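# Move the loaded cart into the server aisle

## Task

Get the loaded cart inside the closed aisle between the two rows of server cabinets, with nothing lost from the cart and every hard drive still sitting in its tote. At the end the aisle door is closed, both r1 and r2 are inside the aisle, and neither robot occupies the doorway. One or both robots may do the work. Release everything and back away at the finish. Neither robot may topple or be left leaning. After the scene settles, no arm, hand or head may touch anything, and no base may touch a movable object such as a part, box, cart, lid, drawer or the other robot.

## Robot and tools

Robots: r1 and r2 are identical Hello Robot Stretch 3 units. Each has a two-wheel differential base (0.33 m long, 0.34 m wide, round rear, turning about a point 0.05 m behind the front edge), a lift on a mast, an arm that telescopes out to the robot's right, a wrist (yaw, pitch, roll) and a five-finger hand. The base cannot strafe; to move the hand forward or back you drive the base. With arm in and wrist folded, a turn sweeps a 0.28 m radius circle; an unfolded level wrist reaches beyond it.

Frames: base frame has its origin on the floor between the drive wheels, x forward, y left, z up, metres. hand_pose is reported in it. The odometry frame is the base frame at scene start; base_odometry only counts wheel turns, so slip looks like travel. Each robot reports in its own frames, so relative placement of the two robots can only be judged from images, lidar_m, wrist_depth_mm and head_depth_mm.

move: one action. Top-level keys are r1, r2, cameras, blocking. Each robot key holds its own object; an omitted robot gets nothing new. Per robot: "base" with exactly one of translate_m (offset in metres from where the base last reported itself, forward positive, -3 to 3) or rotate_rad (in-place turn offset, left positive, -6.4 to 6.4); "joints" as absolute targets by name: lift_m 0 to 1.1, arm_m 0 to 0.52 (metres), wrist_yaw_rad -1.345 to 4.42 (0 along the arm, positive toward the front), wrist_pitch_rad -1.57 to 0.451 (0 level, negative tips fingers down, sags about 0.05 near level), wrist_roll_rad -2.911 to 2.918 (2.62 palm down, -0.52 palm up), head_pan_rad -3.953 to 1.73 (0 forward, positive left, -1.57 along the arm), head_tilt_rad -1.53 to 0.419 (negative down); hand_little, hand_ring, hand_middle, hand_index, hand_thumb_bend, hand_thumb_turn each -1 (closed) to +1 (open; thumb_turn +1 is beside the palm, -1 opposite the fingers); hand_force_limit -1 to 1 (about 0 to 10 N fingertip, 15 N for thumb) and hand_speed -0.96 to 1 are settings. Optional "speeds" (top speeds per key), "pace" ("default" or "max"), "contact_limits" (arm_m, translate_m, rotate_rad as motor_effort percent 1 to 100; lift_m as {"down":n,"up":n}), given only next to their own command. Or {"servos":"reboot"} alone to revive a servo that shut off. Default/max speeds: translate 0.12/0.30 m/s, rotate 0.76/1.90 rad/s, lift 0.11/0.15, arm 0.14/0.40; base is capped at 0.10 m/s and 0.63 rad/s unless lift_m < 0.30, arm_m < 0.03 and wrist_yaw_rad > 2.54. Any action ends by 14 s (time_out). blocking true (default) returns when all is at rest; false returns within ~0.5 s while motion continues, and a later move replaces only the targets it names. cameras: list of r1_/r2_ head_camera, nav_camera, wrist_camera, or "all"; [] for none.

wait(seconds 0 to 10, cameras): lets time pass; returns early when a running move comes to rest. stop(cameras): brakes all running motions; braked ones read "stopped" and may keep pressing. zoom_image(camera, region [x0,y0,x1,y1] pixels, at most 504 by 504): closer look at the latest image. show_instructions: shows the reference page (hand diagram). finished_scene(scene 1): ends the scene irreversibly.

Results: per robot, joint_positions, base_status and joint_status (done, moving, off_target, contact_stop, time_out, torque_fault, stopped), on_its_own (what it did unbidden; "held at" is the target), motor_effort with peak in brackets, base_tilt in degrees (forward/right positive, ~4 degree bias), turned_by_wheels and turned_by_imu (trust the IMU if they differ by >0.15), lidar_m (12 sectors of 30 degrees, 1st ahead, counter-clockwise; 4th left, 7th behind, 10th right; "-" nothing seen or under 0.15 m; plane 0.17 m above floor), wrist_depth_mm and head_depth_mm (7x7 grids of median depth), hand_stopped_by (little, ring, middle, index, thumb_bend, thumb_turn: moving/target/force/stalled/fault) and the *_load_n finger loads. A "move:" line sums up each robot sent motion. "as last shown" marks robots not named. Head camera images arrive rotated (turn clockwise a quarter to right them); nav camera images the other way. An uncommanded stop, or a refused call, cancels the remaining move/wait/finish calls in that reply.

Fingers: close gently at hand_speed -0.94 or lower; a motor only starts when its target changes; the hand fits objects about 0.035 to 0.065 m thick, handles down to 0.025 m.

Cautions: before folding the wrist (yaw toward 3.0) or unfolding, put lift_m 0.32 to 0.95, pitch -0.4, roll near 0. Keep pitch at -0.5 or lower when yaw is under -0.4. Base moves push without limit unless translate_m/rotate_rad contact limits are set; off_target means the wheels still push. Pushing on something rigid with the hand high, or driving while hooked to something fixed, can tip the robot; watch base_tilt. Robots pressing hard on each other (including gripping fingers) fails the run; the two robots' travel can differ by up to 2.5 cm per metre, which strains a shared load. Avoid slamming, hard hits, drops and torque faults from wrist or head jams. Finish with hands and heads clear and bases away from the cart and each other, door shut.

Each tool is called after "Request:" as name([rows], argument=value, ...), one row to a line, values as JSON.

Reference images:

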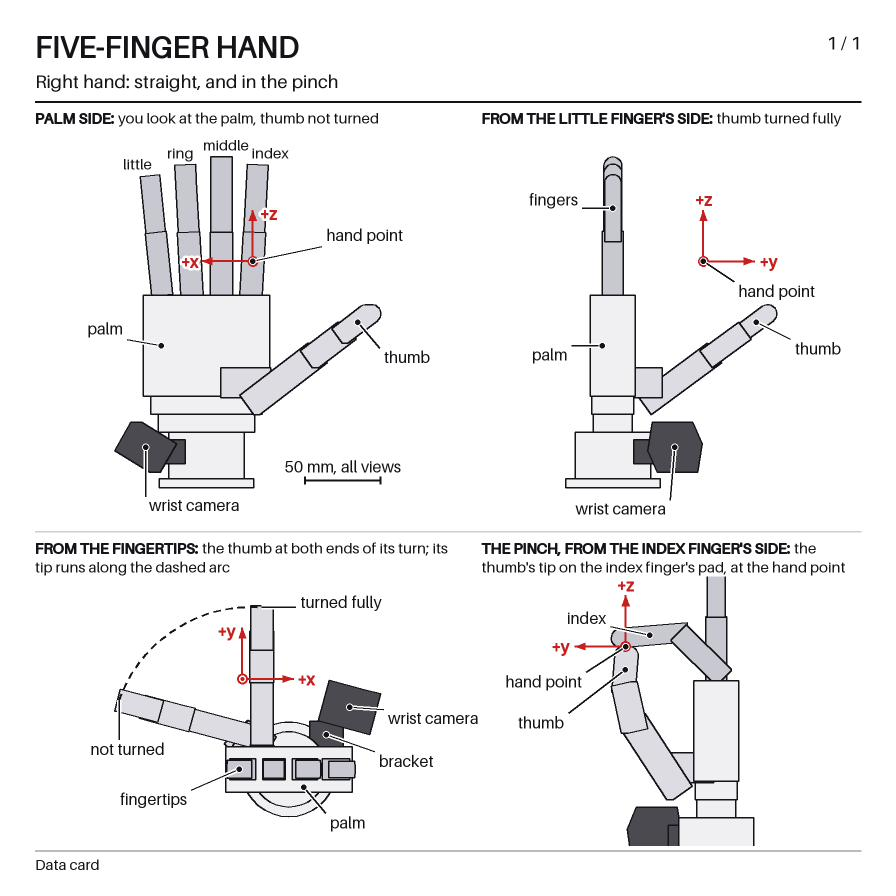

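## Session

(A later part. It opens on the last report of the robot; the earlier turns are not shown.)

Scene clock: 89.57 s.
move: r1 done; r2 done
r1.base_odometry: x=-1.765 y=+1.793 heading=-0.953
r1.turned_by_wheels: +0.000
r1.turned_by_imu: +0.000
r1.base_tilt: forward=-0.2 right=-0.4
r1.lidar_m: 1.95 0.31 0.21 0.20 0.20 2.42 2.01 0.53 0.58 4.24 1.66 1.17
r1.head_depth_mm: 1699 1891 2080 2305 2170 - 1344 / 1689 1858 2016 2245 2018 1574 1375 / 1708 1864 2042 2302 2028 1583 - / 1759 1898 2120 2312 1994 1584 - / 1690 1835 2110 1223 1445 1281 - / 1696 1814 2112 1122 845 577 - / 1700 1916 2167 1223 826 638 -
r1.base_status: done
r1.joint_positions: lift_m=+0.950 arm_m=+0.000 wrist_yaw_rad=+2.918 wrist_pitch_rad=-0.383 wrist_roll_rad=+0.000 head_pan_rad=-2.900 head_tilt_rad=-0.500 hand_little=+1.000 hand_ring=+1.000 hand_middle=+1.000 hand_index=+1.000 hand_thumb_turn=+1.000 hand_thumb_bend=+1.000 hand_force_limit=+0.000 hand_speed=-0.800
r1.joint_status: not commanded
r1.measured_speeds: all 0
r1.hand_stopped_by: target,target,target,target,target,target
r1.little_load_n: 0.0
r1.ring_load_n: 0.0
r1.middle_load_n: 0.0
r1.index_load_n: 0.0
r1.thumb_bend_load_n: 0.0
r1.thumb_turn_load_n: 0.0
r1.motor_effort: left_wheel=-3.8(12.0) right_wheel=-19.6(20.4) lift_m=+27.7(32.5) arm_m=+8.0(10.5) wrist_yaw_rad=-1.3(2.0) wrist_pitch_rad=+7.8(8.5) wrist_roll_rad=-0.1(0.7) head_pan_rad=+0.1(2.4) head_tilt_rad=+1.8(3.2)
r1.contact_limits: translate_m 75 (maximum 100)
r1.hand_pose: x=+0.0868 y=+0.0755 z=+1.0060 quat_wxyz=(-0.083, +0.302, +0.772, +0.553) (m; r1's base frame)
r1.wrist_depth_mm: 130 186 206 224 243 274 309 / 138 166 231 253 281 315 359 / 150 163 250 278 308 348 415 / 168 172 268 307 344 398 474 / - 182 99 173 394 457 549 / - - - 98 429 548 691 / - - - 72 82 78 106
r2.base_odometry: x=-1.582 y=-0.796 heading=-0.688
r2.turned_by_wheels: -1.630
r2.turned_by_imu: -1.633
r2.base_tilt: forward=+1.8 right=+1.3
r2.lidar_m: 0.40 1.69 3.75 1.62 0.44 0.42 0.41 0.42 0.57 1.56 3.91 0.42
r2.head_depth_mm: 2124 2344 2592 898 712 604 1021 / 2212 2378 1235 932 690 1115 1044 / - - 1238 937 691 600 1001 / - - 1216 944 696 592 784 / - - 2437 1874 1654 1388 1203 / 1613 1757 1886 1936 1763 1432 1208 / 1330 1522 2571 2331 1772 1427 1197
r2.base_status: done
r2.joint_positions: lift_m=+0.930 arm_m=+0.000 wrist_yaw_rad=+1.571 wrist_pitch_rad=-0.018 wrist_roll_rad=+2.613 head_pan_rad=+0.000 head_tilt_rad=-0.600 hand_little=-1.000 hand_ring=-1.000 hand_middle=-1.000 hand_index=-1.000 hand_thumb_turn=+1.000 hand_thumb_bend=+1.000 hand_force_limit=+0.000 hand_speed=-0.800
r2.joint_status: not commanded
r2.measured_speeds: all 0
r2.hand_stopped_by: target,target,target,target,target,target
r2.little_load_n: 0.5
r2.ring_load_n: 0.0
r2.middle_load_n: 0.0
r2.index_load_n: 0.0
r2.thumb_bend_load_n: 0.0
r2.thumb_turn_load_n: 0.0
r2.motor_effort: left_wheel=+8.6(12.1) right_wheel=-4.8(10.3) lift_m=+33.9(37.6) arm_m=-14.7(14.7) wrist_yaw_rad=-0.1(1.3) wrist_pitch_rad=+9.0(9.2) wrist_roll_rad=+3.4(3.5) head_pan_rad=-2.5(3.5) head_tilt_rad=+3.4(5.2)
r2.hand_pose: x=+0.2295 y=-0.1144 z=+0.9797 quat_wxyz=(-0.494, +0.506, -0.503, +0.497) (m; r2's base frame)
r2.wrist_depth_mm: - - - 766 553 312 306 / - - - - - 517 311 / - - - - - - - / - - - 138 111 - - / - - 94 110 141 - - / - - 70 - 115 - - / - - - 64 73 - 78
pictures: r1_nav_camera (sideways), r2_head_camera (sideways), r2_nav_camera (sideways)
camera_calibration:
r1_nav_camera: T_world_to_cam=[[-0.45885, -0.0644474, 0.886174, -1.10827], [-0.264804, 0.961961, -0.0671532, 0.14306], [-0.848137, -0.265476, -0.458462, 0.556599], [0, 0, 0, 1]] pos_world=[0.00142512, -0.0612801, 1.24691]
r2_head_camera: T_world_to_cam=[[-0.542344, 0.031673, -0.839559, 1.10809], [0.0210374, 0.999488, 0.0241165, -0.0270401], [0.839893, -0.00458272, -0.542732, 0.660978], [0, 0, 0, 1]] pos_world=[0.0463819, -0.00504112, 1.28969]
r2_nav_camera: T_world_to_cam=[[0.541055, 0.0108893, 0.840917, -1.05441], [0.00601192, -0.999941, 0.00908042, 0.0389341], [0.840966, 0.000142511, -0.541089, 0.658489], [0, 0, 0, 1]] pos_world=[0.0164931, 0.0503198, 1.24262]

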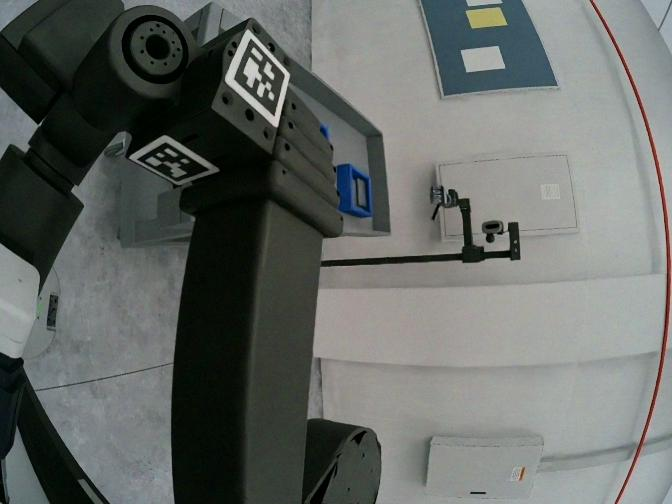

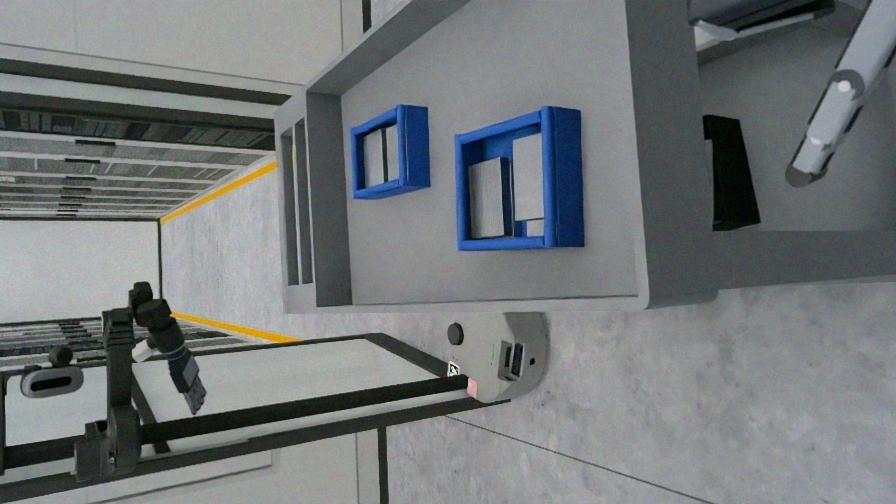

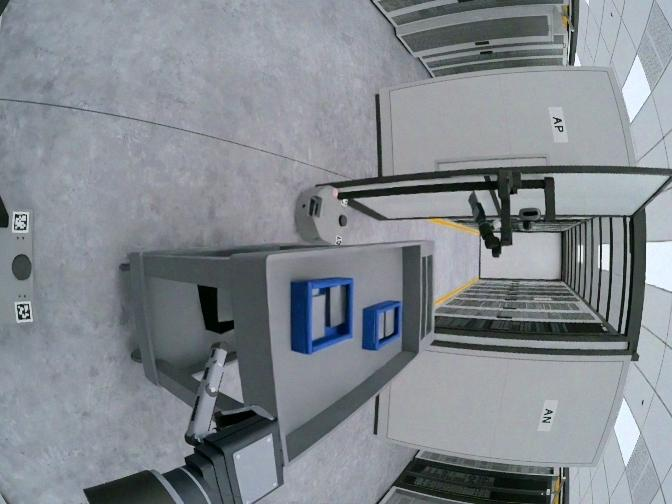

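Request:
move(r1={"joints":{"head_pan_rad":-2.35,"head_tilt_rad":-0.9}}, cameras=["r1_nav_camera","r1_head_camera"])

Scene clock: 91.33 s.
move: r1 done
r1.base_odometry: x=-1.765 y=+1.793 heading=-0.953
r1.turned_by_wheels: +0.000
r1.turned_by_imu: +0.000
r1.base_tilt: forward=-0.2 right=-0.4
r1.lidar_m: 1.95 0.31 0.21 0.20 0.20 2.43 2.01 0.53 0.58 4.22 1.66 1.16
r1.head_depth_mm: 1177 954 830 1509 - 1181 1085 / 1220 983 812 - - 1212 979 / 1942 916 848 - 1332 1233 960 / 2220 989 - - 1366 1239 1120 / 2479 952 769 - 1372 1305 - / 2629 2657 750 - - - - / 2889 2666 2150 - - - 1107
r1.base_status: not commanded
r1.joint_positions: lift_m=+0.950 arm_m=+0.000 wrist_yaw_rad=+2.918 wrist_pitch_rad=-0.383 wrist_roll_rad=+0.000 head_pan_rad=-2.332 head_tilt_rad=-0.905 hand_little=+1.000 hand_ring=+1.000 hand_middle=+1.000 hand_index=+1.000 hand_thumb_turn=+1.000 hand_thumb_bend=+1.000 hand_force_limit=+0.000 hand_speed=-0.800
r1.joint_status: all done
r1.measured_speeds: all 0
r1.hand_stopped_by: target,target,target,target,target,target
r1.little_load_n: 0.0
r1.ring_load_n: 0.0
r1.middle_load_n: 0.0
r1.index_load_n: 0.0
r1.thumb_bend_load_n: 0.0
r1.thumb_turn_load_n: 0.0
r1.motor_effort: left_wheel=-4.4(4.8) right_wheel=-19.3(20.5) lift_m=+25.6(26.6) arm_m=+6.5(7.2) wrist_yaw_rad=-0.3(2.4) wrist_pitch_rad=+7.9(8.4) wrist_roll_rad=+0.3(0.8) head_pan_rad=-0.1(4.2) head_tilt_rad=-3.6(6.3)
r1.contact_limits: translate_m 75 (maximum 100)
r1.hand_pose: x=+0.0868 y=+0.0755 z=+1.0060 quat_wxyz=(-0.083, +0.302, +0.772, +0.553) (m; r1's base frame)
r1.wrist_depth_mm: 130 186 205 222 243 270 311 / 139 165 232 252 282 319 360 / 149 163 252 282 310 354 409 / 168 170 266 305 346 402 471 / - 181 99 174 391 460 554 / - - - 98 428 531 659 / - - - 72 82 78 106
r2: as last shown
r2.turned_by_wheels: +0.000
r2.turned_by_imu: +0.000
r2.lidar_m: 0.40 1.69 3.74 1.62 0.44 0.42 0.41 0.42 0.57 1.56 3.93 0.43
r2.head_depth_mm: 2138 2339 2621 897 713 601 1016 / 2212 2366 1230 935 690 1117 1044 / - - 1238 939 692 602 1001 / - - 1221 937 696 591 782 / - - 2424 1862 1654 1391 1195 / 1622 1755 1889 1944 1772 1432 1201 / 1313 1535 2551 2330 1781 1437 1204
r2.little_load_n: 0.0
r2.thumb_turn_load_n: -0.5
r2.motor_effort: left_wheel=+8.6(9.2) right_wheel=-5.1(5.1) lift_m=+32.5(32.9) arm_m=-14.8(15.1) wrist_yaw_rad=-0.5(1.3) wrist_pitch_rad=+8.9(9.1) wrist_roll_rad=+3.4(3.6) head_pan_rad=-2.4(3.0) head_tilt_rad=+2.0(4.3)
r2.wrist_depth_mm: - - - 756 555 310 306 / - - - - - 511 313 / - - - - - - - / - - - 138 111 - - / - - 94 110 140 - - / - - 70 - 116 - - / - - - 64 73 - 78
pictures: r1_head_camera (sideways), r1_nav_camera (sideways)
camera_calibration:
r1_head_camera: T_world_to_cam=[[0.563204, 0.538148, -0.627056, 0.830159], [0.71614, -0.696472, 0.0454947, -0.0651064], [-0.412244, -0.474682, -0.777645, 0.967965], [0, 0, 0, 1]] pos_world=[-0.0218857, -0.0326173, 1.27625]
r1_nav_camera: T_world_to_cam=[[-0.567549, -0.526932, 0.632638, -0.777146], [-0.720676, 0.689498, -0.0722385, 0.152466], [-0.398138, -0.496926, -0.771071, 0.960476], [0, 0, 0, 1]] pos_world=[0.0512121, -0.0373427, 1.24326]

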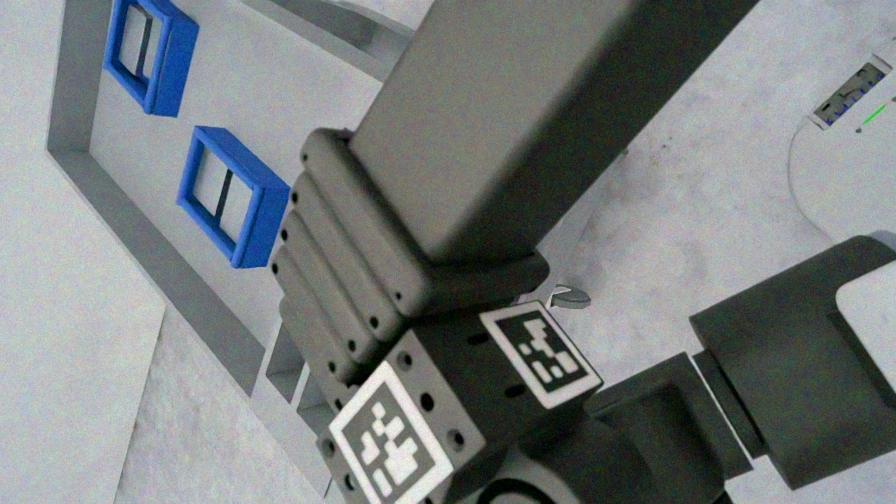

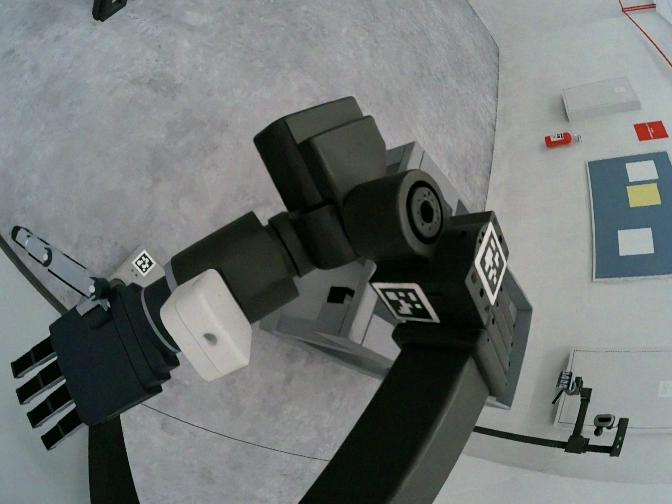

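Request:
move(r1={"base":{"translate_m":-0.05}}, cameras=[])

Request:
move(r1={"base":{"rotate_rad":-0.22}}, cameras=[])

Request:
move(r1={"base":{"translate_m":-0.06}}, cameras=["r2_head_camera"])

Scene clock: 94.10 s.
move: r1 done
r1.base_odometry: x=-1.794 y=+1.834 heading=-0.953
r1.turned_by_wheels: +0.000
r1.turned_by_imu: +0.000
r1.base_tilt: forward=-0.2 right=-0.4
r1.lidar_m: 1.97 0.30 0.20 0.19 0.18 2.38 1.96 0.48 0.52 4.15 1.76 1.21
r1.head_depth_mm: 1748 958 1364 1718 - 1182 1082 / 1797 964 797 - - 1209 994 / 1252 1016 853 - 1128 1244 959 / 2174 998 - - 1253 1253 1117 / 2346 967 873 - 1354 1295 - / 2509 2682 773 - - - - / 2784 2724 755 - - - 1103
r1.base_status: done
r1.joint_positions: lift_m=+0.950 arm_m=+0.000 wrist_yaw_rad=+2.918 wrist_pitch_rad=-0.383 wrist_roll_rad=+0.000 head_pan_rad=-2.350 head_tilt_rad=-0.901 hand_little=+1.000 hand_ring=+1.000 hand_middle=+1.000 hand_index=+1.000 hand_thumb_turn=+1.000 hand_thumb_bend=+1.000 hand_force_limit=+0.000 hand_speed=-0.800
r1.joint_status: not commanded
r1.measured_speeds: all 0
r1.hand_stopped_by: target,target,target,target,target,target
r1.little_load_n: 0.0
r1.ring_load_n: 0.0
r1.middle_load_n: 0.0
r1.index_load_n: 0.0
r1.thumb_bend_load_n: 0.0
r1.thumb_turn_load_n: 0.0
r1.motor_effort: left_wheel=-2.3(11.3) right_wheel=-7.7(21.1) lift_m=+22.4(24.0) arm_m=+4.7(6.0) wrist_yaw_rad=+0.3(1.6) wrist_pitch_rad=+7.8(8.4) wrist_roll_rad=+0.3(0.5) head_pan_rad=-1.0(4.3) head_tilt_rad=+1.4(2.0)
r1.hand_pose: x=+0.0868 y=+0.0755 z=+1.0060 quat_wxyz=(-0.083, +0.302, +0.772, +0.553) (m; r1's base frame)
r1.wrist_depth_mm: 130 182 200 217 242 267 305 / 138 170 227 247 274 313 352 / 148 160 244 274 304 344 397 / - 170 259 301 339 392 460 / - 182 99 174 387 448 544 / - - - 98 415 533 591 / - - - 72 82 78 106
r2: as last shown
r2.base_tilt: forward=+1.9 right=+1.3
r2.lidar_m: 0.40 1.68 3.75 1.62 0.44 0.42 0.41 0.42 0.57 1.56 3.94 0.42
r2.head_depth_mm: 2111 2352 2578 897 710 601 1020 / 2188 2394 1241 934 691 1119 1042 / - - 1242 936 692 601 1000 / - - 1225 944 695 589 782 / - - 2411 1869 1649 1386 1202 / 1612 1765 1891 1892 1775 1428 1202 / 1314 1500 2566 2318 1763 1434 1207
r2.thumb_turn_load_n: 0.0
r2.motor_effort: left_wheel=+9.1(9.3) right_wheel=-4.9(5.1) lift_m=+29.7(31.1) arm_m=-15.0(15.3) wrist_yaw_rad=-0.3(1.1) wrist_pitch_rad=+8.9(9.2) wrist_roll_rad=+3.4(3.7) head_pan_rad=-2.0(3.1) head_tilt_rad=+2.9(4.3)
r2.wrist_depth_mm: - - - 760 554 312 307 / - - - - - 512 312 / - - - - - - - / - - - 138 111 - - / - - 94 110 140 - - / - - 70 - 116 - - / - - - 64 73 - 78
pictures: none
No camera images: "cameras" was empty.

Scene clock: 95.47 s.
move: r1 off_target
r1.base_odometry: x=-1.794 y=+1.834 heading=-1.171
r1.turned_by_wheels: -0.218
r1.turned_by_imu: -0.129
r1.base_tilt: forward=-0.2 right=-0.4
r1.lidar_m: 1.61 0.38 0.23 0.20 0.20 2.57 1.97 0.47 0.48 0.71 3.29 1.21
r1.head_depth_mm: 1737 1966 1850 1717 - - 1086 / 1750 973 1386 - - 1206 994 / 1824 966 859 - 1072 1240 958 / 1890 1030 - - 1039 1245 1118 / 2089 1022 842 - 1269 1311 - / 2224 976 856 - - - - / 2349 2640 811 - - - 1109
r1.base_status: rotate_rad off_target (by the wheels' count: -0.218 of -0.220)
r1.joint_positions: lift_m=+0.950 arm_m=+0.000 wrist_yaw_rad=+2.918 wrist_pitch_rad=-0.383 wrist_roll_rad=+0.000 head_pan_rad=-2.350 head_tilt_rad=-0.900 hand_little=+1.000 hand_ring=+1.000 hand_middle=+1.000 hand_index=+1.000 hand_thumb_turn=+1.000 hand_thumb_bend=+1.000 hand_force_limit=+0.000 hand_speed=-0.800
r1.joint_status: not commanded
r1.measured_speeds: all 0
r1.hand_stopped_by: target,target,target,target,target,target
r1.little_load_n: 0.0
r1.ring_load_n: 0.0
r1.middle_load_n: 0.0
r1.index_load_n: 0.0
r1.thumb_bend_load_n: 0.0
r1.thumb_turn_load_n: 0.0
r1.on_its_own: left_wheel is at rest, and its effort (+42.1) is outside its rest range (-21 to +21); right_wheel is at rest, and its effort (-24.2) is outside its rest range (-21 to +21)
r1.motor_effort: left_wheel=+42.1(42.1) right_wheel=-24.2(24.6) lift_m=+33.4(33.4) arm_m=+3.8(4.7) wrist_yaw_rad=-0.1(1.7) wrist_pitch_rad=+8.2(8.5) wrist_roll_rad=+0.4(0.6) head_pan_rad=-2.4(4.6) head_tilt_rad=+1.7(1.9)
r1.hand_pose: x=+0.0868 y=+0.0755 z=+1.0060 quat_wxyz=(-0.083, +0.302, +0.772, +0.553) (m; r1's base frame)
r1.wrist_depth_mm: 130 186 212 244 278 330 403 / 139 168 241 275 318 382 465 / 149 160 258 296 352 429 552 / - 171 272 328 397 493 684 / - 182 99 174 451 567 - / - - - 98 494 - - / - - - 72 82 78 106
r2: as last shown
r2.lidar_m: 0.40 1.69 3.75 1.62 0.44 0.42 0.41 0.42 0.58 1.56 3.92 0.42
r2.head_depth_mm: 2122 2334 2598 895 712 603 1020 / 2203 2379 1228 935 691 1123 1044 / - - 1244 942 691 600 1003 / - - 1222 939 694 591 783 / - 2343 2420 1868 1655 1395 1197 / 1619 1759 1893 1898 1766 1435 1198 / 1294 1492 2551 2332 1782 1434 1202
r2.thumb_turn_load_n: -0.5
r2.motor_effort: left_wheel=+8.2(9.3) right_wheel=-4.9(5.2) lift_m=+28.0(29.8) arm_m=-14.9(15.1) wrist_yaw_rad=-0.2(1.2) wrist_pitch_rad=+9.0(9.1) wrist_roll_rad=+3.3(3.6) head_pan_rad=-2.1(3.1) head_tilt_rad=+2.5(4.4)
r2.wrist_depth_mm: - - - 762 552 310 307 / - - - - - 510 312 / - - - - - - - / - - - 138 111 - - / - - 93 110 141 - - / - - 70 - 115 - - / - - - 64 73 - 78
pictures: none
No camera images: "cameras" was empty.

Scene clock: 97.17 s.
move: r1 done
r1.base_odometry: x=-1.817 y=+1.889 heading=-1.171
r1.turned_by_wheels: +0.000
r1.turned_by_imu: -0.001
r1.base_tilt: forward=-0.2 right=-0.4
r1.lidar_m: 1.64 0.36 0.21 0.17 4.84 2.51 1.91 0.43 0.43 0.63 3.32 1.27
r1.head_depth_mm: 1695 1949 1851 1733 - - 1090 / 1734 1007 1504 - - 1210 989 / 1800 946 854 - - 1235 958 / 1856 994 - - 863 1215 1122 / 1978 1036 824 - 513 1293 - / 2154 980 831 - - - - / 2311 2593 844 - - - 1100
r1.base_status: done
r1.joint_positions: lift_m=+0.950 arm_m=+0.000 wrist_yaw_rad=+2.918 wrist_pitch_rad=-0.383 wrist_roll_rad=+0.000 head_pan_rad=-2.350 head_tilt_rad=-0.900 hand_little=+1.000 hand_ring=+1.000 hand_middle=+1.000 hand_index=+1.000 hand_thumb_turn=+1.000 hand_thumb_bend=+1.000 hand_force_limit=+0.000 hand_speed=-0.800
r1.joint_status: not commanded
r1.measured_speeds: all 0
r1.hand_stopped_by: target,target,target,target,target,target
r1.little_load_n: 0.0
r1.ring_load_n: 0.0
r1.middle_load_n: 0.0
r1.index_load_n: 0.0
r1.thumb_bend_load_n: 0.0
r1.thumb_turn_load_n: 0.0
r1.motor_effort: left_wheel=-1.1(35.9) right_wheel=-8.7(26.8) lift_m=+34.5(35.5) arm_m=+2.5(3.8) wrist_yaw_rad=+0.4(2.4) wrist_pitch_rad=+8.0(8.3) wrist_roll_rad=-0.1(0.6) head_pan_rad=-2.8(4.0) head_tilt_rad=+2.0(2.0)
r1.hand_pose: x=+0.0868 y=+0.0755 z=+1.0060 quat_wxyz=(-0.083, +0.302, +0.772, +0.553) (m; r1's base frame)
r1.wrist_depth_mm: 130 159 196 222 264 310 378 / 138 150 223 260 300 357 444 / 149 157 236 284 334 410 521 / - 170 245 311 372 475 571 / - 182 99 175 431 541 - / - - - 98 463 - - / - - - 72 82 78 105
r2: as last shown
r2.base_tilt: forward=+1.9 right=+1.4
r2.lidar_m: 0.40 1.69 3.77 1.62 0.44 0.42 0.41 0.42 0.57 1.56 3.93 0.43
r2.head_depth_mm: 2105 2377 2568 896 712 603 1018 / 2203 2382 1238 932 689 1120 1043 / - - 1239 938 693 600 999 / - - 1223 938 694 592 784 / - - 2430 1856 1648 1387 1199 / 1621 1654 1913 1957 1703 1426 1208 / 1264 1485 2560 2326 1763 1424 1211
r2.motor_effort: left_wheel=+8.6(9.3) right_wheel=-4.7(5.2) lift_m=+26.3(28.1) arm_m=-14.9(15.2) wrist_yaw_rad=-0.7(1.2) wrist_pitch_rad=+8.8(9.2) wrist_roll_rad=+3.4(3.5) head_pan_rad=-2.1(3.0) head_tilt_rad=+1.4(4.3)
r2.wrist_depth_mm: - - - 763 551 312 307 / - - - - - 514 311 / - - - - - - - / - - - 138 111 - - / - - 94 110 140 - - / - - 70 - 115 - - / - - - 64 73 - 78
pictures: r2_head_camera (sideways)
camera_calibration:
r2_head_camera: T_world_to_cam=[[-0.542344, 0.031673, -0.839559, 1.10809], [0.0210374, 0.999488, 0.0241165, -0.0270401], [0.839893, -0.00458272, -0.542732, 0.660978], [0, 0, 0, 1]] pos_world=[0.0463819, -0.00504112, 1.28969]

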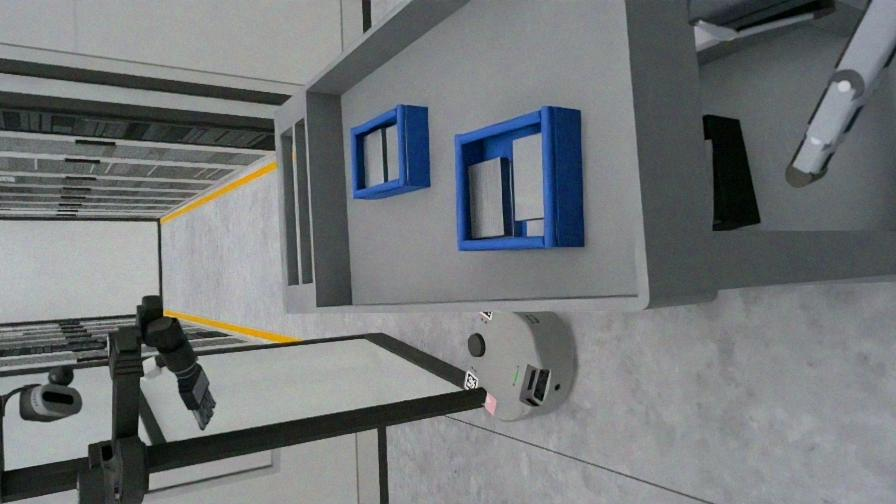

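Request:
move(r1={"base":{"rotate_rad":-0.25}}, cameras=[])

Request:
move(r1={"base":{"translate_m":-0.06}}, cameras=["r2_head_camera"])

Scene clock: 98.80 s.
move: r1 done
r1.base_odometry: x=-1.817 y=+1.889 heading=-1.419
r1.turned_by_wheels: -0.249
r1.turned_by_imu: -0.189
r1.base_tilt: forward=-0.2 right=-0.4
r1.lidar_m: 1.27 0.55 0.25 0.18 0.18 2.98 2.09 0.89 0.42 0.51 5.59 1.43
r1.head_depth_mm: 1650 1852 1983 1745 - - 1084 / 1684 1996 1954 - - 1217 994 / 1737 2003 1871 - - 1236 955 / 1753 989 - - 1152 1219 1117 / 1800 972 900 - 555 1211 - / 1843 1052 832 - - - - / 1958 1031 825 - - - 1102
r1.base_status: done
r1.joint_positions: lift_m=+0.950 arm_m=+0.000 wrist_yaw_rad=+2.918 wrist_pitch_rad=-0.383 wrist_roll_rad=+0.000 head_pan_rad=-2.350 head_tilt_rad=-0.900 hand_little=+1.000 hand_ring=+1.000 hand_middle=+1.000 hand_index=+1.000 hand_thumb_turn=+1.000 hand_thumb_bend=+1.000 hand_force_limit=+0.000 hand_speed=-0.800
r1.joint_status: not commanded
r1.measured_speeds: all 0
r1.hand_stopped_by: target,target,target,target,target,target
r1.little_load_n: 0.0
r1.ring_load_n: 0.0
r1.middle_load_n: 0.0
r1.index_load_n: 0.0
r1.thumb_bend_load_n: 0.0
r1.thumb_turn_load_n: 0.0
r1.on_its_own: left_wheel is at rest, and its effort (+37.9) is outside its rest range (-21 to +21)
r1.motor_effort: left_wheel=+37.9(38.0) right_wheel=-20.0(20.5) lift_m=+33.6(34.5) arm_m=+1.3(2.5) wrist_yaw_rad=-0.3(1.5) wrist_pitch_rad=+7.6(8.5) wrist_roll_rad=+0.3(0.6) head_pan_rad=-2.8(4.2) head_tilt_rad=+1.0(1.5)
r1.hand_pose: x=+0.0869 y=+0.0755 z=+1.0060 quat_wxyz=(-0.083, +0.302, +0.772, +0.553) (m; r1's base frame)
r1.wrist_depth_mm: 130 185 222 264 336 447 686 / 139 171 242 296 382 511 - / 148 163 264 330 425 572 - / - 171 273 359 485 857 - / - 182 99 175 530 - - / - - - 98 127 - - / - - - 72 82 78 106
r2: as last shown
r2.base_tilt: forward=+1.8 right=+1.3
r2.lidar_m: 0.40 1.68 3.76 1.62 0.44 0.42 0.41 0.42 0.57 1.56 3.96 0.42
r2.head_depth_mm: 2123 2350 2582 898 711 601 1016 / 2196 2363 1234 934 692 1124 1046 / - - 1238 936 694 601 997 / - - 1219 941 698 591 781 / - - 2405 1869 1650 1385 1193 / 1600 1733 1915 1872 1714 1429 1197 / 1286 1487 2579 2321 1766 1432 1206
r2.thumb_turn_load_n: 0.0
r2.motor_effort: left_wheel=+8.4(9.5) right_wheel=-4.9(5.1) lift_m=+24.9(26.3) arm_m=-14.7(15.2) wrist_yaw_rad=-0.6(1.1) wrist_pitch_rad=+8.8(9.3) wrist_roll_rad=+3.4(3.6) head_pan_rad=-2.0(3.2) head_tilt_rad=+1.9(4.6)
r2.wrist_depth_mm: - - - 747 552 310 306 / - - - - - 513 313 / - - - - - - - / - - - 138 111 - - / - - 94 110 140 - - / - - 70 - 116 - - / - - - 64 73 - 78
pictures: none
No camera images: "cameras" was empty.

Scene clock: 100.50 s.
move: r1 done
r1.base_odometry: x=-1.826 y=+1.948 heading=-1.419
r1.turned_by_wheels: +0.000
r1.turned_by_imu: -0.001
r1.base_tilt: forward=-0.2 right=-0.4
r1.lidar_m: 1.33 0.48 0.22 0.17 3.26 2.91 2.04 1.11 0.39 0.45 5.62 1.51
r1.head_depth_mm: 1605 1786 1986 1737 - - 1079 / 1636 1931 2016 - - 1208 993 / 1732 2013 1908 - - 1242 960 / 1742 999 - - 1344 1221 1116 / 1808 981 900 - 827 1054 - / 1825 1021 856 - - - - / 1897 1034 815 - - - 1103
r1.base_status: done
r1.joint_positions: lift_m=+0.950 arm_m=+0.000 wrist_yaw_rad=+2.919 wrist_pitch_rad=-0.382 wrist_roll_rad=+0.000 head_pan_rad=-2.350 head_tilt_rad=-0.900 hand_little=+1.000 hand_ring=+1.000 hand_middle=+1.000 hand_index=+1.000 hand_thumb_turn=+1.000 hand_thumb_bend=+1.000 hand_force_limit=+0.000 hand_speed=-0.800
r1.joint_status: not commanded
r1.measured_speeds: all 0
r1.hand_stopped_by: target,target,target,target,target,target
r1.little_load_n: 0.0
r1.ring_load_n: 0.0
r1.middle_load_n: 0.0
r1.index_load_n: 0.0
r1.thumb_bend_load_n: 0.0
r1.thumb_turn_load_n: 0.0
r1.motor_effort: left_wheel=-2.3(32.7) right_wheel=-7.2(22.6) lift_m=+32.4(33.7) arm_m=-0.2(1.4) wrist_yaw_rad=-0.5(2.3) wrist_pitch_rad=+7.6(8.4) wrist_roll_rad=+0.0(0.8) head_pan_rad=-3.5(3.5) head_tilt_rad=+0.5(1.4)
r1.hand_pose: x=+0.0867 y=+0.0756 z=+1.0062 quat_wxyz=(-0.084, +0.302, +0.772, +0.553) (m; r1's base frame)
r1.wrist_depth_mm: 130 263 200 234 296 395 578 / 139 166 222 264 333 461 790 / 150 161 239 288 381 520 - / - 171 255 319 433 582 - / - 182 99 173 501 - - / - - - 98 133 - - / - - - 72 82 78 106
r2: as last shown
r2.base_tilt: forward=+2.1 right=+1.3
r2.lidar_m: 0.40 1.59 3.75 1.62 0.44 0.42 0.41 0.42 0.57 1.56 3.95 0.43
r2.head_depth_mm: 2095 2363 2563 898 713 600 1018 / 2215 2390 1229 932 692 1126 1045 / - - 1234 943 692 601 998 / - - 1221 942 693 592 780 / - - 2415 1832 1659 1391 1201 / 1683 1613 1921 1953 1675 1428 1197 / 1305 1472 2525 2321 1773 1433 1210
r2.motor_effort: left_wheel=+9.3(9.4) right_wheel=-4.8(5.2) lift_m=+23.7(24.9) arm_m=-14.7(15.1) wrist_yaw_rad=+0.3(1.1) wrist_pitch_rad=+9.0(9.3) wrist_roll_rad=+3.4(3.5) head_pan_rad=-2.2(2.9) head_tilt_rad=+2.2(4.1)
r2.wrist_depth_mm: - - - 758 552 311 307 / - - - - - 516 312 / - - - - - - - / - - - 138 111 - - / - - 94 110 140 - - / - - 70 - 115 - - / - - - 64 73 - 78
pictures: r2_head_camera (sideways)
camera_calibration:
r2_head_camera: T_world_to_cam=[[-0.542344, 0.031673, -0.839559, 1.10809], [0.0210374, 0.999488, 0.0241165, -0.0270401], [0.839893, -0.00458272, -0.542732, 0.660978], [0, 0, 0, 1]] pos_world=[0.0463819, -0.00504112, 1.28969]

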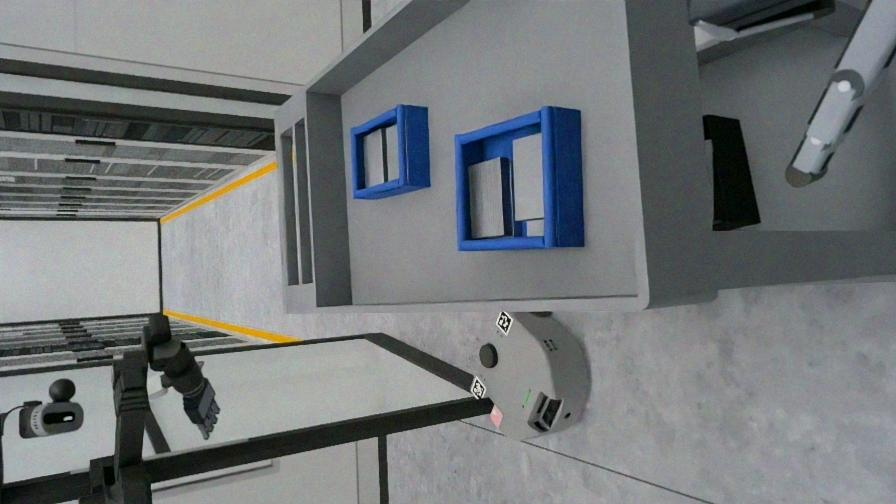

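Request:
move(r1={"base":{"rotate_rad":-0.27}}, cameras=[])

Request:
move(r1={"base":{"translate_m":-0.03},"joints":{"head_pan_rad":-1.3,"head_tilt_rad":-0.6}}, cameras=["r2_head_camera","r1_head_camera","r1_nav_camera"])

Scene clock: 102.50 s.
move: r1 done
r1.base_odometry: x=-1.826 y=+1.948 heading=-1.688
r1.turned_by_wheels: -0.269
r1.turned_by_imu: -0.216
r1.base_tilt: forward=-0.2 right=-0.4
r1.lidar_m: 1.34 2.03 0.27 0.17 2.76 3.89 2.24 1.83 0.40 0.38 0.61 2.07
r1.head_depth_mm: 1615 1955 1977 1747 - - 1083 / 1614 1906 2022 - - 1211 995 / 1627 1893 2084 - - 1233 960 / 1683 1954 - - 1407 1244 1116 / 1707 1952 1916 - 1351 1208 - / 1710 969 833 - - - - / 1728 979 863 - - - 1089
r1.base_status: done
r1.joint_positions: lift_m=+0.950 arm_m=+0.000 wrist_yaw_rad=+2.919 wrist_pitch_rad=-0.383 wrist_roll_rad=+0.000 head_pan_rad=-2.350 head_tilt_rad=-0.899 hand_little=+1.000 hand_ring=+1.000 hand_middle=+1.000 hand_index=+1.000 hand_thumb_turn=+1.000 hand_thumb_bend=+1.000 hand_force_limit=+0.000 hand_speed=-0.800
r1.joint_status: not commanded
r1.measured_speeds: all 0
r1.hand_stopped_by: target,target,target,target,target,target
r1.little_load_n: 0.0
r1.ring_load_n: 0.0
r1.middle_load_n: 0.0
r1.index_load_n: 0.0
r1.thumb_bend_load_n: 0.0
r1.thumb_turn_load_n: 0.0
r1.on_its_own: left_wheel is at rest, and its effort (+22.9) is outside its rest range (-21 to +21)
r1.motor_effort: left_wheel=+22.9(31.4) right_wheel=-14.0(15.9) lift_m=+30.9(32.2) arm_m=-1.6(1.6) wrist_yaw_rad=-1.1(2.9) wrist_pitch_rad=+8.2(8.3) wrist_roll_rad=+0.3(0.6) head_pan_rad=-1.1(3.0) head_tilt_rad=-0.6(0.9)
r1.hand_pose: x=+0.0867 y=+0.0756 z=+1.0061 quat_wxyz=(-0.084, +0.302, +0.772, +0.553) (m; r1's base frame)
r1.wrist_depth_mm: 130 183 214 293 419 831 - / 139 151 241 323 478 - - / 150 160 256 350 502 - - / - 171 255 391 562 - - / - 182 99 173 - - - / - - - 98 - - - / - - - 72 82 78 106
r2: as last shown
r2.base_tilt: forward=+1.9 right=+1.2
r2.lidar_m: 0.40 1.61 3.74 1.62 0.44 0.42 0.41 0.42 0.57 1.56 3.92 0.42
r2.head_depth_mm: 2143 2367 2578 895 710 601 1023 / 2191 2351 1225 933 691 1117 1041 / - - 1230 939 693 601 1001 / - - 1223 939 694 592 782 / - - 2431 1830 1650 1382 1201 / 1728 1609 1906 1965 1675 1432 1197 / 1315 1494 2530 2323 1765 1435 1202
r2.thumb_bend_load_n: 0.5
r2.motor_effort: left_wheel=+8.5(9.4) right_wheel=-4.8(5.3) lift_m=+23.4(23.9) arm_m=-15.0(15.2) wrist_yaw_rad=-0.8(1.4) wrist_pitch_rad=+9.0(9.1) wrist_roll_rad=+3.3(3.5) head_pan_rad=-2.4(2.8) head_tilt_rad=+3.6(3.9)
r2.wrist_depth_mm: - - - 763 547 309 306 / - - - - - 510 312 / - - - - - - - / - - - 138 111 - - / - - 94 110 140 - - / - - 70 - 116 - - / - - - 64 73 - 78
pictures: none
No camera images: "cameras" was empty.

Scene clock: 104.37 s.
move: r1 done
r1.base_odometry: x=-1.823 y=+1.978 heading=-1.688
r1.turned_by_wheels: +0.000
r1.turned_by_imu: +0.000
r1.base_tilt: forward=-0.2 right=-0.4
r1.lidar_m: 1.37 0.99 0.24 0.17 2.74 3.86 2.22 1.81 0.45 0.38 0.58 2.11
r1.head_depth_mm: 2207 2467 2610 949 720 615 - / 2561 2781 3001 923 727 - - / 2949 3203 3330 903 683 631 429 / 3437 - 3611 2416 729 539 1174 / - - 3679 2433 746 1403 1230 / - - 3669 2476 1716 1474 1236 / - - 3778 2536 1864 1487 1240
r1.base_status: done
r1.joint_positions: lift_m=+0.950 arm_m=+0.000 wrist_yaw_rad=+2.918 wrist_pitch_rad=-0.382 wrist_roll_rad=+0.000 head_pan_rad=-1.293 head_tilt_rad=-0.594 hand_little=+1.000 hand_ring=+1.000 hand_middle=+1.000 hand_index=+1.000 hand_thumb_turn=+1.000 hand_thumb_bend=+1.000 hand_force_limit=+0.000 hand_speed=-0.800
r1.joint_status: all done
r1.measured_speeds: translate_m=+0.000 rotate_rad=+0.000 lift_m=+0.000 arm_m=+0.000 wrist_yaw_rad=+0.000 wrist_pitch_rad=+0.000 wrist_roll_rad=+0.000 head_pan_rad=-0.024 head_tilt_rad=+0.000
r1.hand_stopped_by: target,target,target,target,target,target
r1.little_load_n: 0.0
r1.ring_load_n: 0.0
r1.middle_load_n: 0.0
r1.index_load_n: 0.0
r1.thumb_bend_load_n: 0.0
r1.thumb_turn_load_n: 0.0
r1.motor_effort: left_wheel=-2.7(20.3) right_wheel=-7.3(16.1) lift_m=+30.0(31.2) arm_m=-3.0(3.3) wrist_yaw_rad=+0.7(1.8) wrist_pitch_rad=+8.3(8.4) wrist_roll_rad=+0.1(0.5) head_pan_rad=-2.1(5.6) head_tilt_rad=-2.1(5.6)
r1.hand_pose: x=+0.0869 y=+0.0755 z=+1.0061 quat_wxyz=(-0.083, +0.302, +0.772, +0.553) (m; r1's base frame)
r1.wrist_depth_mm: 130 236 204 256 382 756 - / 139 151 224 291 436 - - / 148 159 242 321 471 - - / - 168 263 358 533 - - / - 183 99 175 618 - - / - - - 98 139 - - / - - - 72 82 78 106
r2.base_odometry: x=-1.582 y=-0.796 heading=-0.688
r2.turned_by_wheels: +0.000
r2.turned_by_imu: +0.000
r2.base_tilt: forward=+2.0 right=+1.4
r2.lidar_m: 0.40 1.59 3.73 1.62 0.44 0.42 0.41 0.42 0.57 1.56 3.93 0.43
r2.head_depth_mm: 2111 2357 2574 893 714 604 1018 / 2193 2387 1237 931 690 1122 1047 / - - 1235 937 691 601 1003 / - - 1228 935 696 591 782 / - - 2415 2127 1661 1374 1204 / 1817 1438 1904 1868 1656 1431 1204 / 1248 1460 2516 2313 1736 1448 1211
r2.base_status: not commanded
r2.joint_positions: lift_m=+0.930 arm_m=+0.000 wrist_yaw_rad=+1.571 wrist_pitch_rad=-0.018 wrist_roll_rad=+2.613 head_pan_rad=+0.000 head_tilt_rad=-0.600 hand_little=-1.000 hand_ring=-1.000 hand_middle=-1.000 hand_index=-1.000 hand_thumb_turn=+1.000 hand_thumb_bend=+1.000 hand_force_limit=+0.000 hand_speed=-0.800
r2.joint_status: not commanded
r2.measured_speeds: all 0
r2.hand_stopped_by: target,target,target,target,target,target
r2.little_load_n: 0.0
r2.ring_load_n: 0.0
r2.middle_load_n: 0.0
r2.index_load_n: 0.0
r2.thumb_bend_load_n: 0.0
r2.thumb_turn_load_n: 0.0
r2.motor_effort: left_wheel=+8.8(9.6) right_wheel=-4.6(5.2) lift_m=+23.4(23.9) arm_m=-14.8(15.1) wrist_yaw_rad=-0.5(1.1) wrist_pitch_rad=+8.9(9.2) wrist_roll_rad=+3.3(3.5) head_pan_rad=-2.6(2.9) head_tilt_rad=+3.5(3.7)
r2.hand_pose: x=+0.2295 y=-0.1144 z=+0.9797 quat_wxyz=(-0.494, +0.506, -0.503, +0.497) (m; r2's base frame)
r2.wrist_depth_mm: - - - 771 554 312 307 / - - - - - 516 311 / - - - - - - - / - - - 138 111 - - / - - 94 110 140 - - / - - 70 - 116 - - / - - - 64 73 - 78
pictures: r1_head_camera (sideways), r1_nav_camera (sideways), r2_head_camera (sideways)
camera_calibration:
r1_head_camera: T_world_to_cam=[[-0.115916, 0.538088, -0.83488, 1.1052], [0.959314, 0.278517, 0.0463149, -0.0677265], [0.25745, -0.795543, -0.54848, 0.665824], [0, 0, 0, 1]] pos_world=[0.0216649, -0.046142, 1.29104]
r1_nav_camera: T_world_to_cam=[[0.103521, -0.534659, 0.838703, -1.04985], [-0.953462, -0.293424, -0.0693674, 0.150109], [0.283184, -0.792491, -0.540153, 0.65602], [0, 0, 0, 1]] pos_world=[0.0660314, 0.00262061, 1.24528]
r2_head_camera: T_world_to_cam=[[-0.542344, 0.031673, -0.839559, 1.10809], [0.0210374, 0.999488, 0.0241165, -0.0270401], [0.839893, -0.00458272, -0.542732, 0.660978], [0, 0, 0, 1]] pos_world=[0.0463819, -0.00504112, 1.28969]

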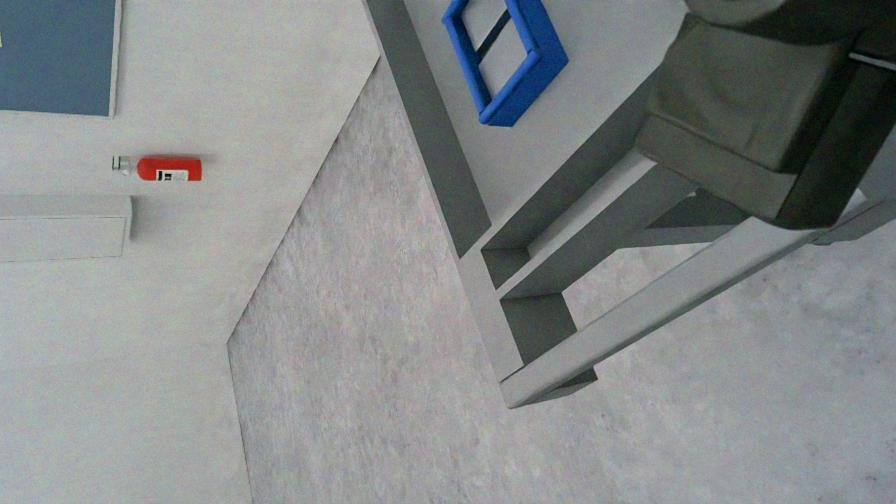

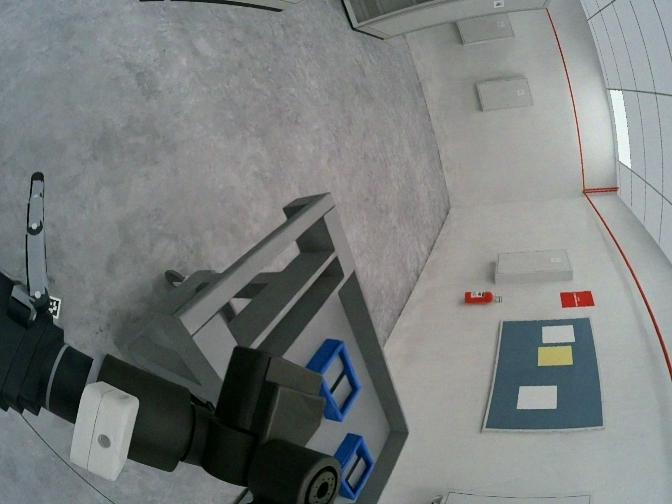

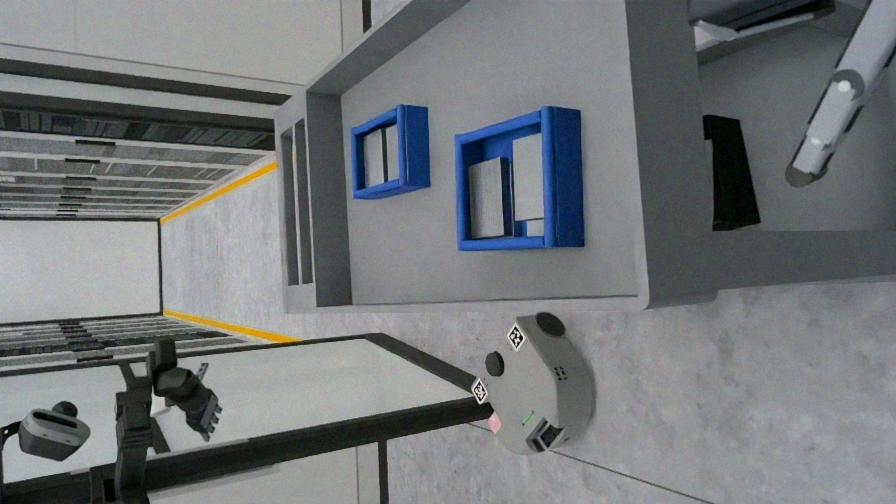

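Request:
move(r2={"base":{"rotate_rad":0.065},"joints":{"arm_m":0.075,"lift_m":0.68}}, cameras=["r2_head_camera","r2_nav_camera","r2_wrist_camera"])

Scene clock: 108.30 s.
move: r2 done
r1: as last shown
r1.lidar_m: 1.36 1.00 0.24 0.17 2.74 3.86 2.22 1.81 0.45 0.38 0.58 2.11
r1.head_depth_mm: 2199 2396 2576 864 716 - - / 2500 2773 3042 920 717 - - / 2939 3248 3360 896 681 631 433 / 3302 3887 3587 880 717 665 1164 / - - 3597 2428 748 1397 1214 / - - 3749 2466 1666 1467 1226 / - - 3664 2496 1853 1490 1233
r1.joint_positions: lift_m=+0.950 arm_m=+0.000 wrist_yaw_rad=+2.918 wrist_pitch_rad=-0.382 wrist_roll_rad=+0.000 head_pan_rad=-1.300 head_tilt_rad=-0.600 hand_little=+1.000 hand_ring=+1.000 hand_middle=+1.000 hand_index=+1.000 hand_thumb_turn=+1.000 hand_thumb_bend=+1.000 hand_force_limit=+0.000 hand_speed=-0.800
r1.measured_speeds: all 0
r1.motor_effort: left_wheel=-2.2(3.0) right_wheel=-6.6(7.9) lift_m=+27.4(29.5) arm_m=-6.5(6.6) wrist_yaw_rad=-1.0(1.9) wrist_pitch_rad=+8.2(8.7) wrist_roll_rad=+0.3(0.7) head_pan_rad=-3.3(4.3) head_tilt_rad=-3.2(3.8)
r1.wrist_depth_mm: 130 237 201 255 380 757 - / 139 151 223 292 437 - - / 149 158 244 324 475 - - / - 169 263 357 539 - - / - 183 99 174 631 - - / - - - 98 140 - - / - - - 72 82 78 106
r2.base_odometry: x=-1.581 y=-0.796 heading=-0.623
r2.turned_by_wheels: +0.065
r2.turned_by_imu: +0.065
r2.base_tilt: forward=+1.8 right=+1.3
r2.lidar_m: 0.40 2.68 3.85 1.30 0.44 0.42 0.41 0.43 0.61 2.05 0.57 0.42
r2.head_depth_mm: 2119 2287 1228 930 711 596 1017 / 3586 3510 1224 934 689 595 1022 / - - 1221 934 691 592 1002 / - - 1251 986 720 627 808 / 2040 2047 2312 2214 1705 1427 1199 / 1340 1464 1735 1904 1702 1428 1204 / 1280 2347 2629 2324 1790 1427 1200
r2.base_status: done
r2.joint_positions: lift_m=+0.680 arm_m=+0.075 wrist_yaw_rad=+1.570 wrist_pitch_rad=-0.016 wrist_roll_rad=+2.613 head_pan_rad=+0.000 head_tilt_rad=-0.600 hand_little=-1.000 hand_ring=-1.000 hand_middle=-1.000 hand_index=-1.000 hand_thumb_turn=+1.000 hand_thumb_bend=+1.000 hand_force_limit=+0.000 hand_speed=-0.800
r2.joint_status: all done
r2.measured_speeds: all 0
r2.hand_stopped_by: target,target,target,target,target,target
r2.little_load_n: 0.0
r2.ring_load_n: 0.0
r2.middle_load_n: 0.0
r2.index_load_n: 0.0
r2.thumb_bend_load_n: 0.0
r2.thumb_turn_load_n: -0.5
r2.motor_effort: left_wheel=-8.2(9.7) right_wheel=+6.3(10.0) lift_m=+24.5(25.3) arm_m=+13.9(19.1) wrist_yaw_rad=-0.1(1.2) wrist_pitch_rad=+8.7(9.0) wrist_roll_rad=+3.3(3.5) head_pan_rad=-2.3(3.1) head_tilt_rad=+2.5(4.1)
r2.hand_pose: x=+0.2297 y=-0.1894 z=+0.7301 quat_wxyz=(-0.494, +0.506, -0.503, +0.497) (m; r2's base frame)
r2.wrist_depth_mm: - - 367 - - - 361 / - 317 317 - - - 323 / - 324 320 139 - - 332 / - - 327 137 111 339 338 / - - 94 110 140 337 - / - - 70 - 116 342 - / - - - 64 73 - 78
pictures: r2_head_camera (sideways), r2_nav_camera (sideways), r2_wrist_camera
camera_calibration:
r2_head_camera: T_world_to_cam=[[-0.542344, 0.031673, -0.839559, 1.10809], [0.0210374, 0.999488, 0.0241165, -0.0270401], [0.839893, -0.00458272, -0.542732, 0.660978], [0, 0, 0, 1]] pos_world=[0.0463819, -0.00504112, 1.28969]
r2_nav_camera: T_world_to_cam=[[0.541055, 0.0108893, 0.840917, -1.05441], [0.00601192, -0.999941, 0.00908042, 0.0389341], [0.840966, 0.000142511, -0.541089, 0.658489], [0, 0, 0, 1]] pos_world=[0.0164931, 0.0503198, 1.24262]
r2_wrist_camera: T_world_to_cam=[[0.0185811, 0.884544, -0.466086, 0.567296], [-0.167641, 0.462323, 0.87072, -0.51704], [0.985673, 0.0619562, 0.156877, -0.175707], [0, 0, 0, 1]] pos_world=[0.0759711, -0.251872, 0.74217]

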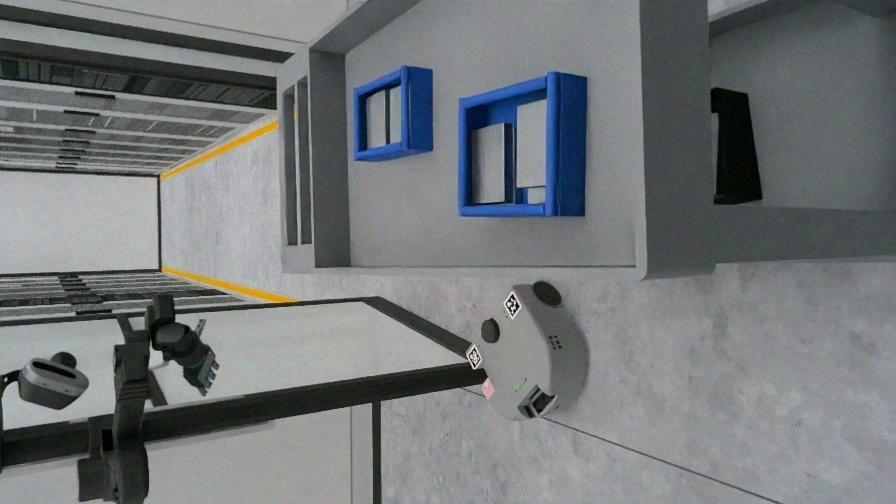

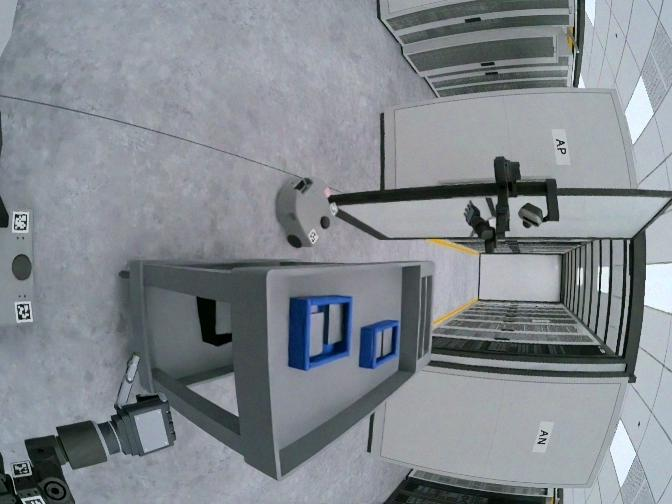

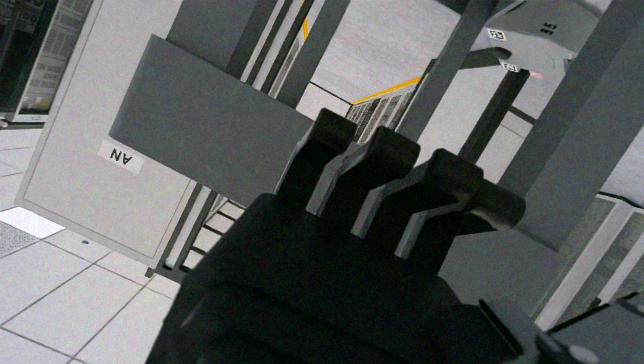

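Request:
move(r2={"base":{"translate_m":0.35},"speeds":{"translate_m":0.07},"contact_limits":{"translate_m":60}}, cameras=["r2_head_camera","r2_nav_camera"])

Scene clock: 114.47 s.
move: r2 done
r1: as last shown
r1.lidar_m: 1.37 0.99 0.24 0.17 2.74 3.85 2.23 1.81 0.38 0.23 0.27 2.12
r1.head_depth_mm: 2219 2430 2577 941 695 - - / 2504 2743 3008 910 678 - - / 2910 3273 3305 875 684 619 400 / 3241 3940 3595 2404 716 559 483 / - - 3653 2441 738 576 1066 / - - 3710 2452 687 1361 1229 / - - 3743 2491 663 1414 441
r1.motor_effort: left_wheel=-2.5(2.9) right_wheel=-7.0(8.0) lift_m=+23.5(27.3) arm_m=-11.8(11.8) wrist_yaw_rad=-1.2(2.0) wrist_pitch_rad=+8.1(8.6) wrist_roll_rad=+0.1(0.7) head_pan_rad=-2.7(4.4) head_tilt_rad=-3.0(3.8)
r1.wrist_depth_mm: 130 238 202 256 381 763 - / 139 151 222 293 445 - - / 148 160 242 320 487 - - / - 168 262 357 539 - - / - 182 99 174 613 - - / - - - 98 140 - - / - - - 72 83 78 106
r2.base_odometry: x=-1.297 y=-1.000 heading=-0.623
r2.turned_by_wheels: +0.000
r2.turned_by_imu: -0.011
r2.base_tilt: forward=+1.9 right=+1.3
r2.lidar_m: 0.22 1.26 3.51 2.48 0.89 0.72 0.75 0.79 1.12 3.59 0.33 0.23
r2.head_depth_mm: 1878 2032 2169 924 712 551 484 / 3437 3419 1203 876 673 548 485 / - - 1198 927 673 549 485 / - - 1190 939 715 565 476 / 3341 1889 1995 2052 1493 1399 1194 / 1372 996 1498 1558 1546 1365 1204 / 1022 1111 1313 2305 1780 1433 1204
r2.base_status: done
r2.joint_positions: lift_m=+0.680 arm_m=+0.075 wrist_yaw_rad=+1.572 wrist_pitch_rad=-0.019 wrist_roll_rad=+2.616 head_pan_rad=+0.000 head_tilt_rad=-0.600 hand_little=-1.000 hand_ring=-1.000 hand_middle=-1.000 hand_index=-1.000 hand_thumb_turn=+1.000 hand_thumb_bend=+1.000 hand_force_limit=+0.000 hand_speed=-0.800
r2.joint_status: not commanded
r2.measured_speeds: all 0
r2.hand_stopped_by: target,target,target,target,target,target
r2.little_load_n: 0.0
r2.ring_load_n: 0.0
r2.middle_load_n: 0.0
r2.index_load_n: -0.5
r2.thumb_bend_load_n: 0.0
r2.thumb_turn_load_n: 0.0
r2.motor_effort: left_wheel=+7.6(11.3) right_wheel=+2.8(18.4) lift_m=+30.6(30.6) arm_m=+8.4(13.5) wrist_yaw_rad=-1.7(6.3) wrist_pitch_rad=+9.1(9.6) wrist_roll_rad=+2.5(3.5) head_pan_rad=-2.0(2.9) head_tilt_rad=+1.2(3.7)
r2.contact_limits: translate_m 60 (maximum 100)
r2.hand_pose: x=+0.2294 y=-0.1890 z=+0.7295 quat_wxyz=(-0.495, +0.506, -0.504, +0.496) (m; r2's base frame)
r2.wrist_depth_mm: 155 155 - - - - 951 / 158 156 234 - - - - / 161 159 157 154 - - - / 164 163 160 138 111 - - / - 166 97 113 140 157 - / - - 70 - 115 158 157 / - - - 64 73 - 78
pictures: r2_head_camera (sideways), r2_nav_camera (sideways)
camera_calibration:
r2_head_camera: T_world_to_cam=[[-0.542112, 0.0316705, -0.83971, 1.10827], [0.021029, 0.999488, 0.0241206, -0.0270449], [0.840043, -0.00458219, -0.5425, 0.66067], [0, 0, 0, 1]] pos_world=[0.046383, -0.00504113, 1.28969]
r2_nav_camera: T_world_to_cam=[[0.540868, 0.0108891, 0.841037, -1.05456], [0.00600983, -0.999941, 0.00908162, 0.0389327], [0.841086, 0.000142528, -0.540902, 0.658255], [0, 0, 0, 1]] pos_world=[0.0164933, 0.0503198, 1.24262]

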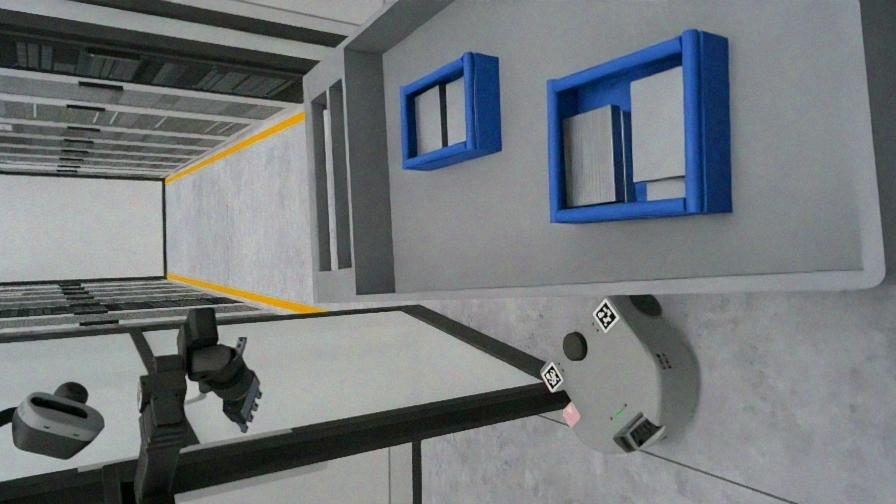

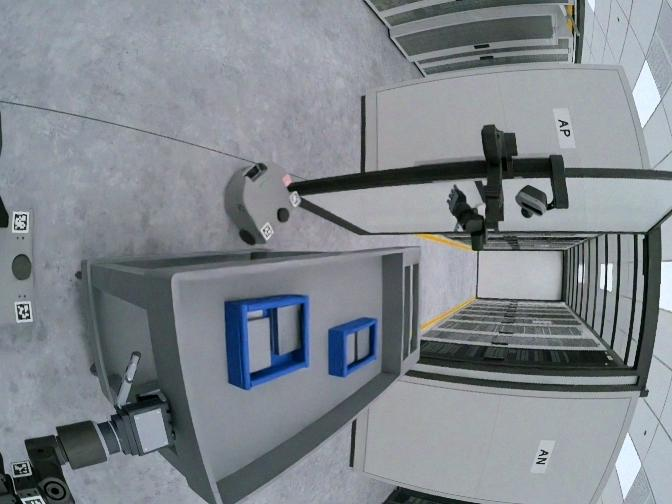

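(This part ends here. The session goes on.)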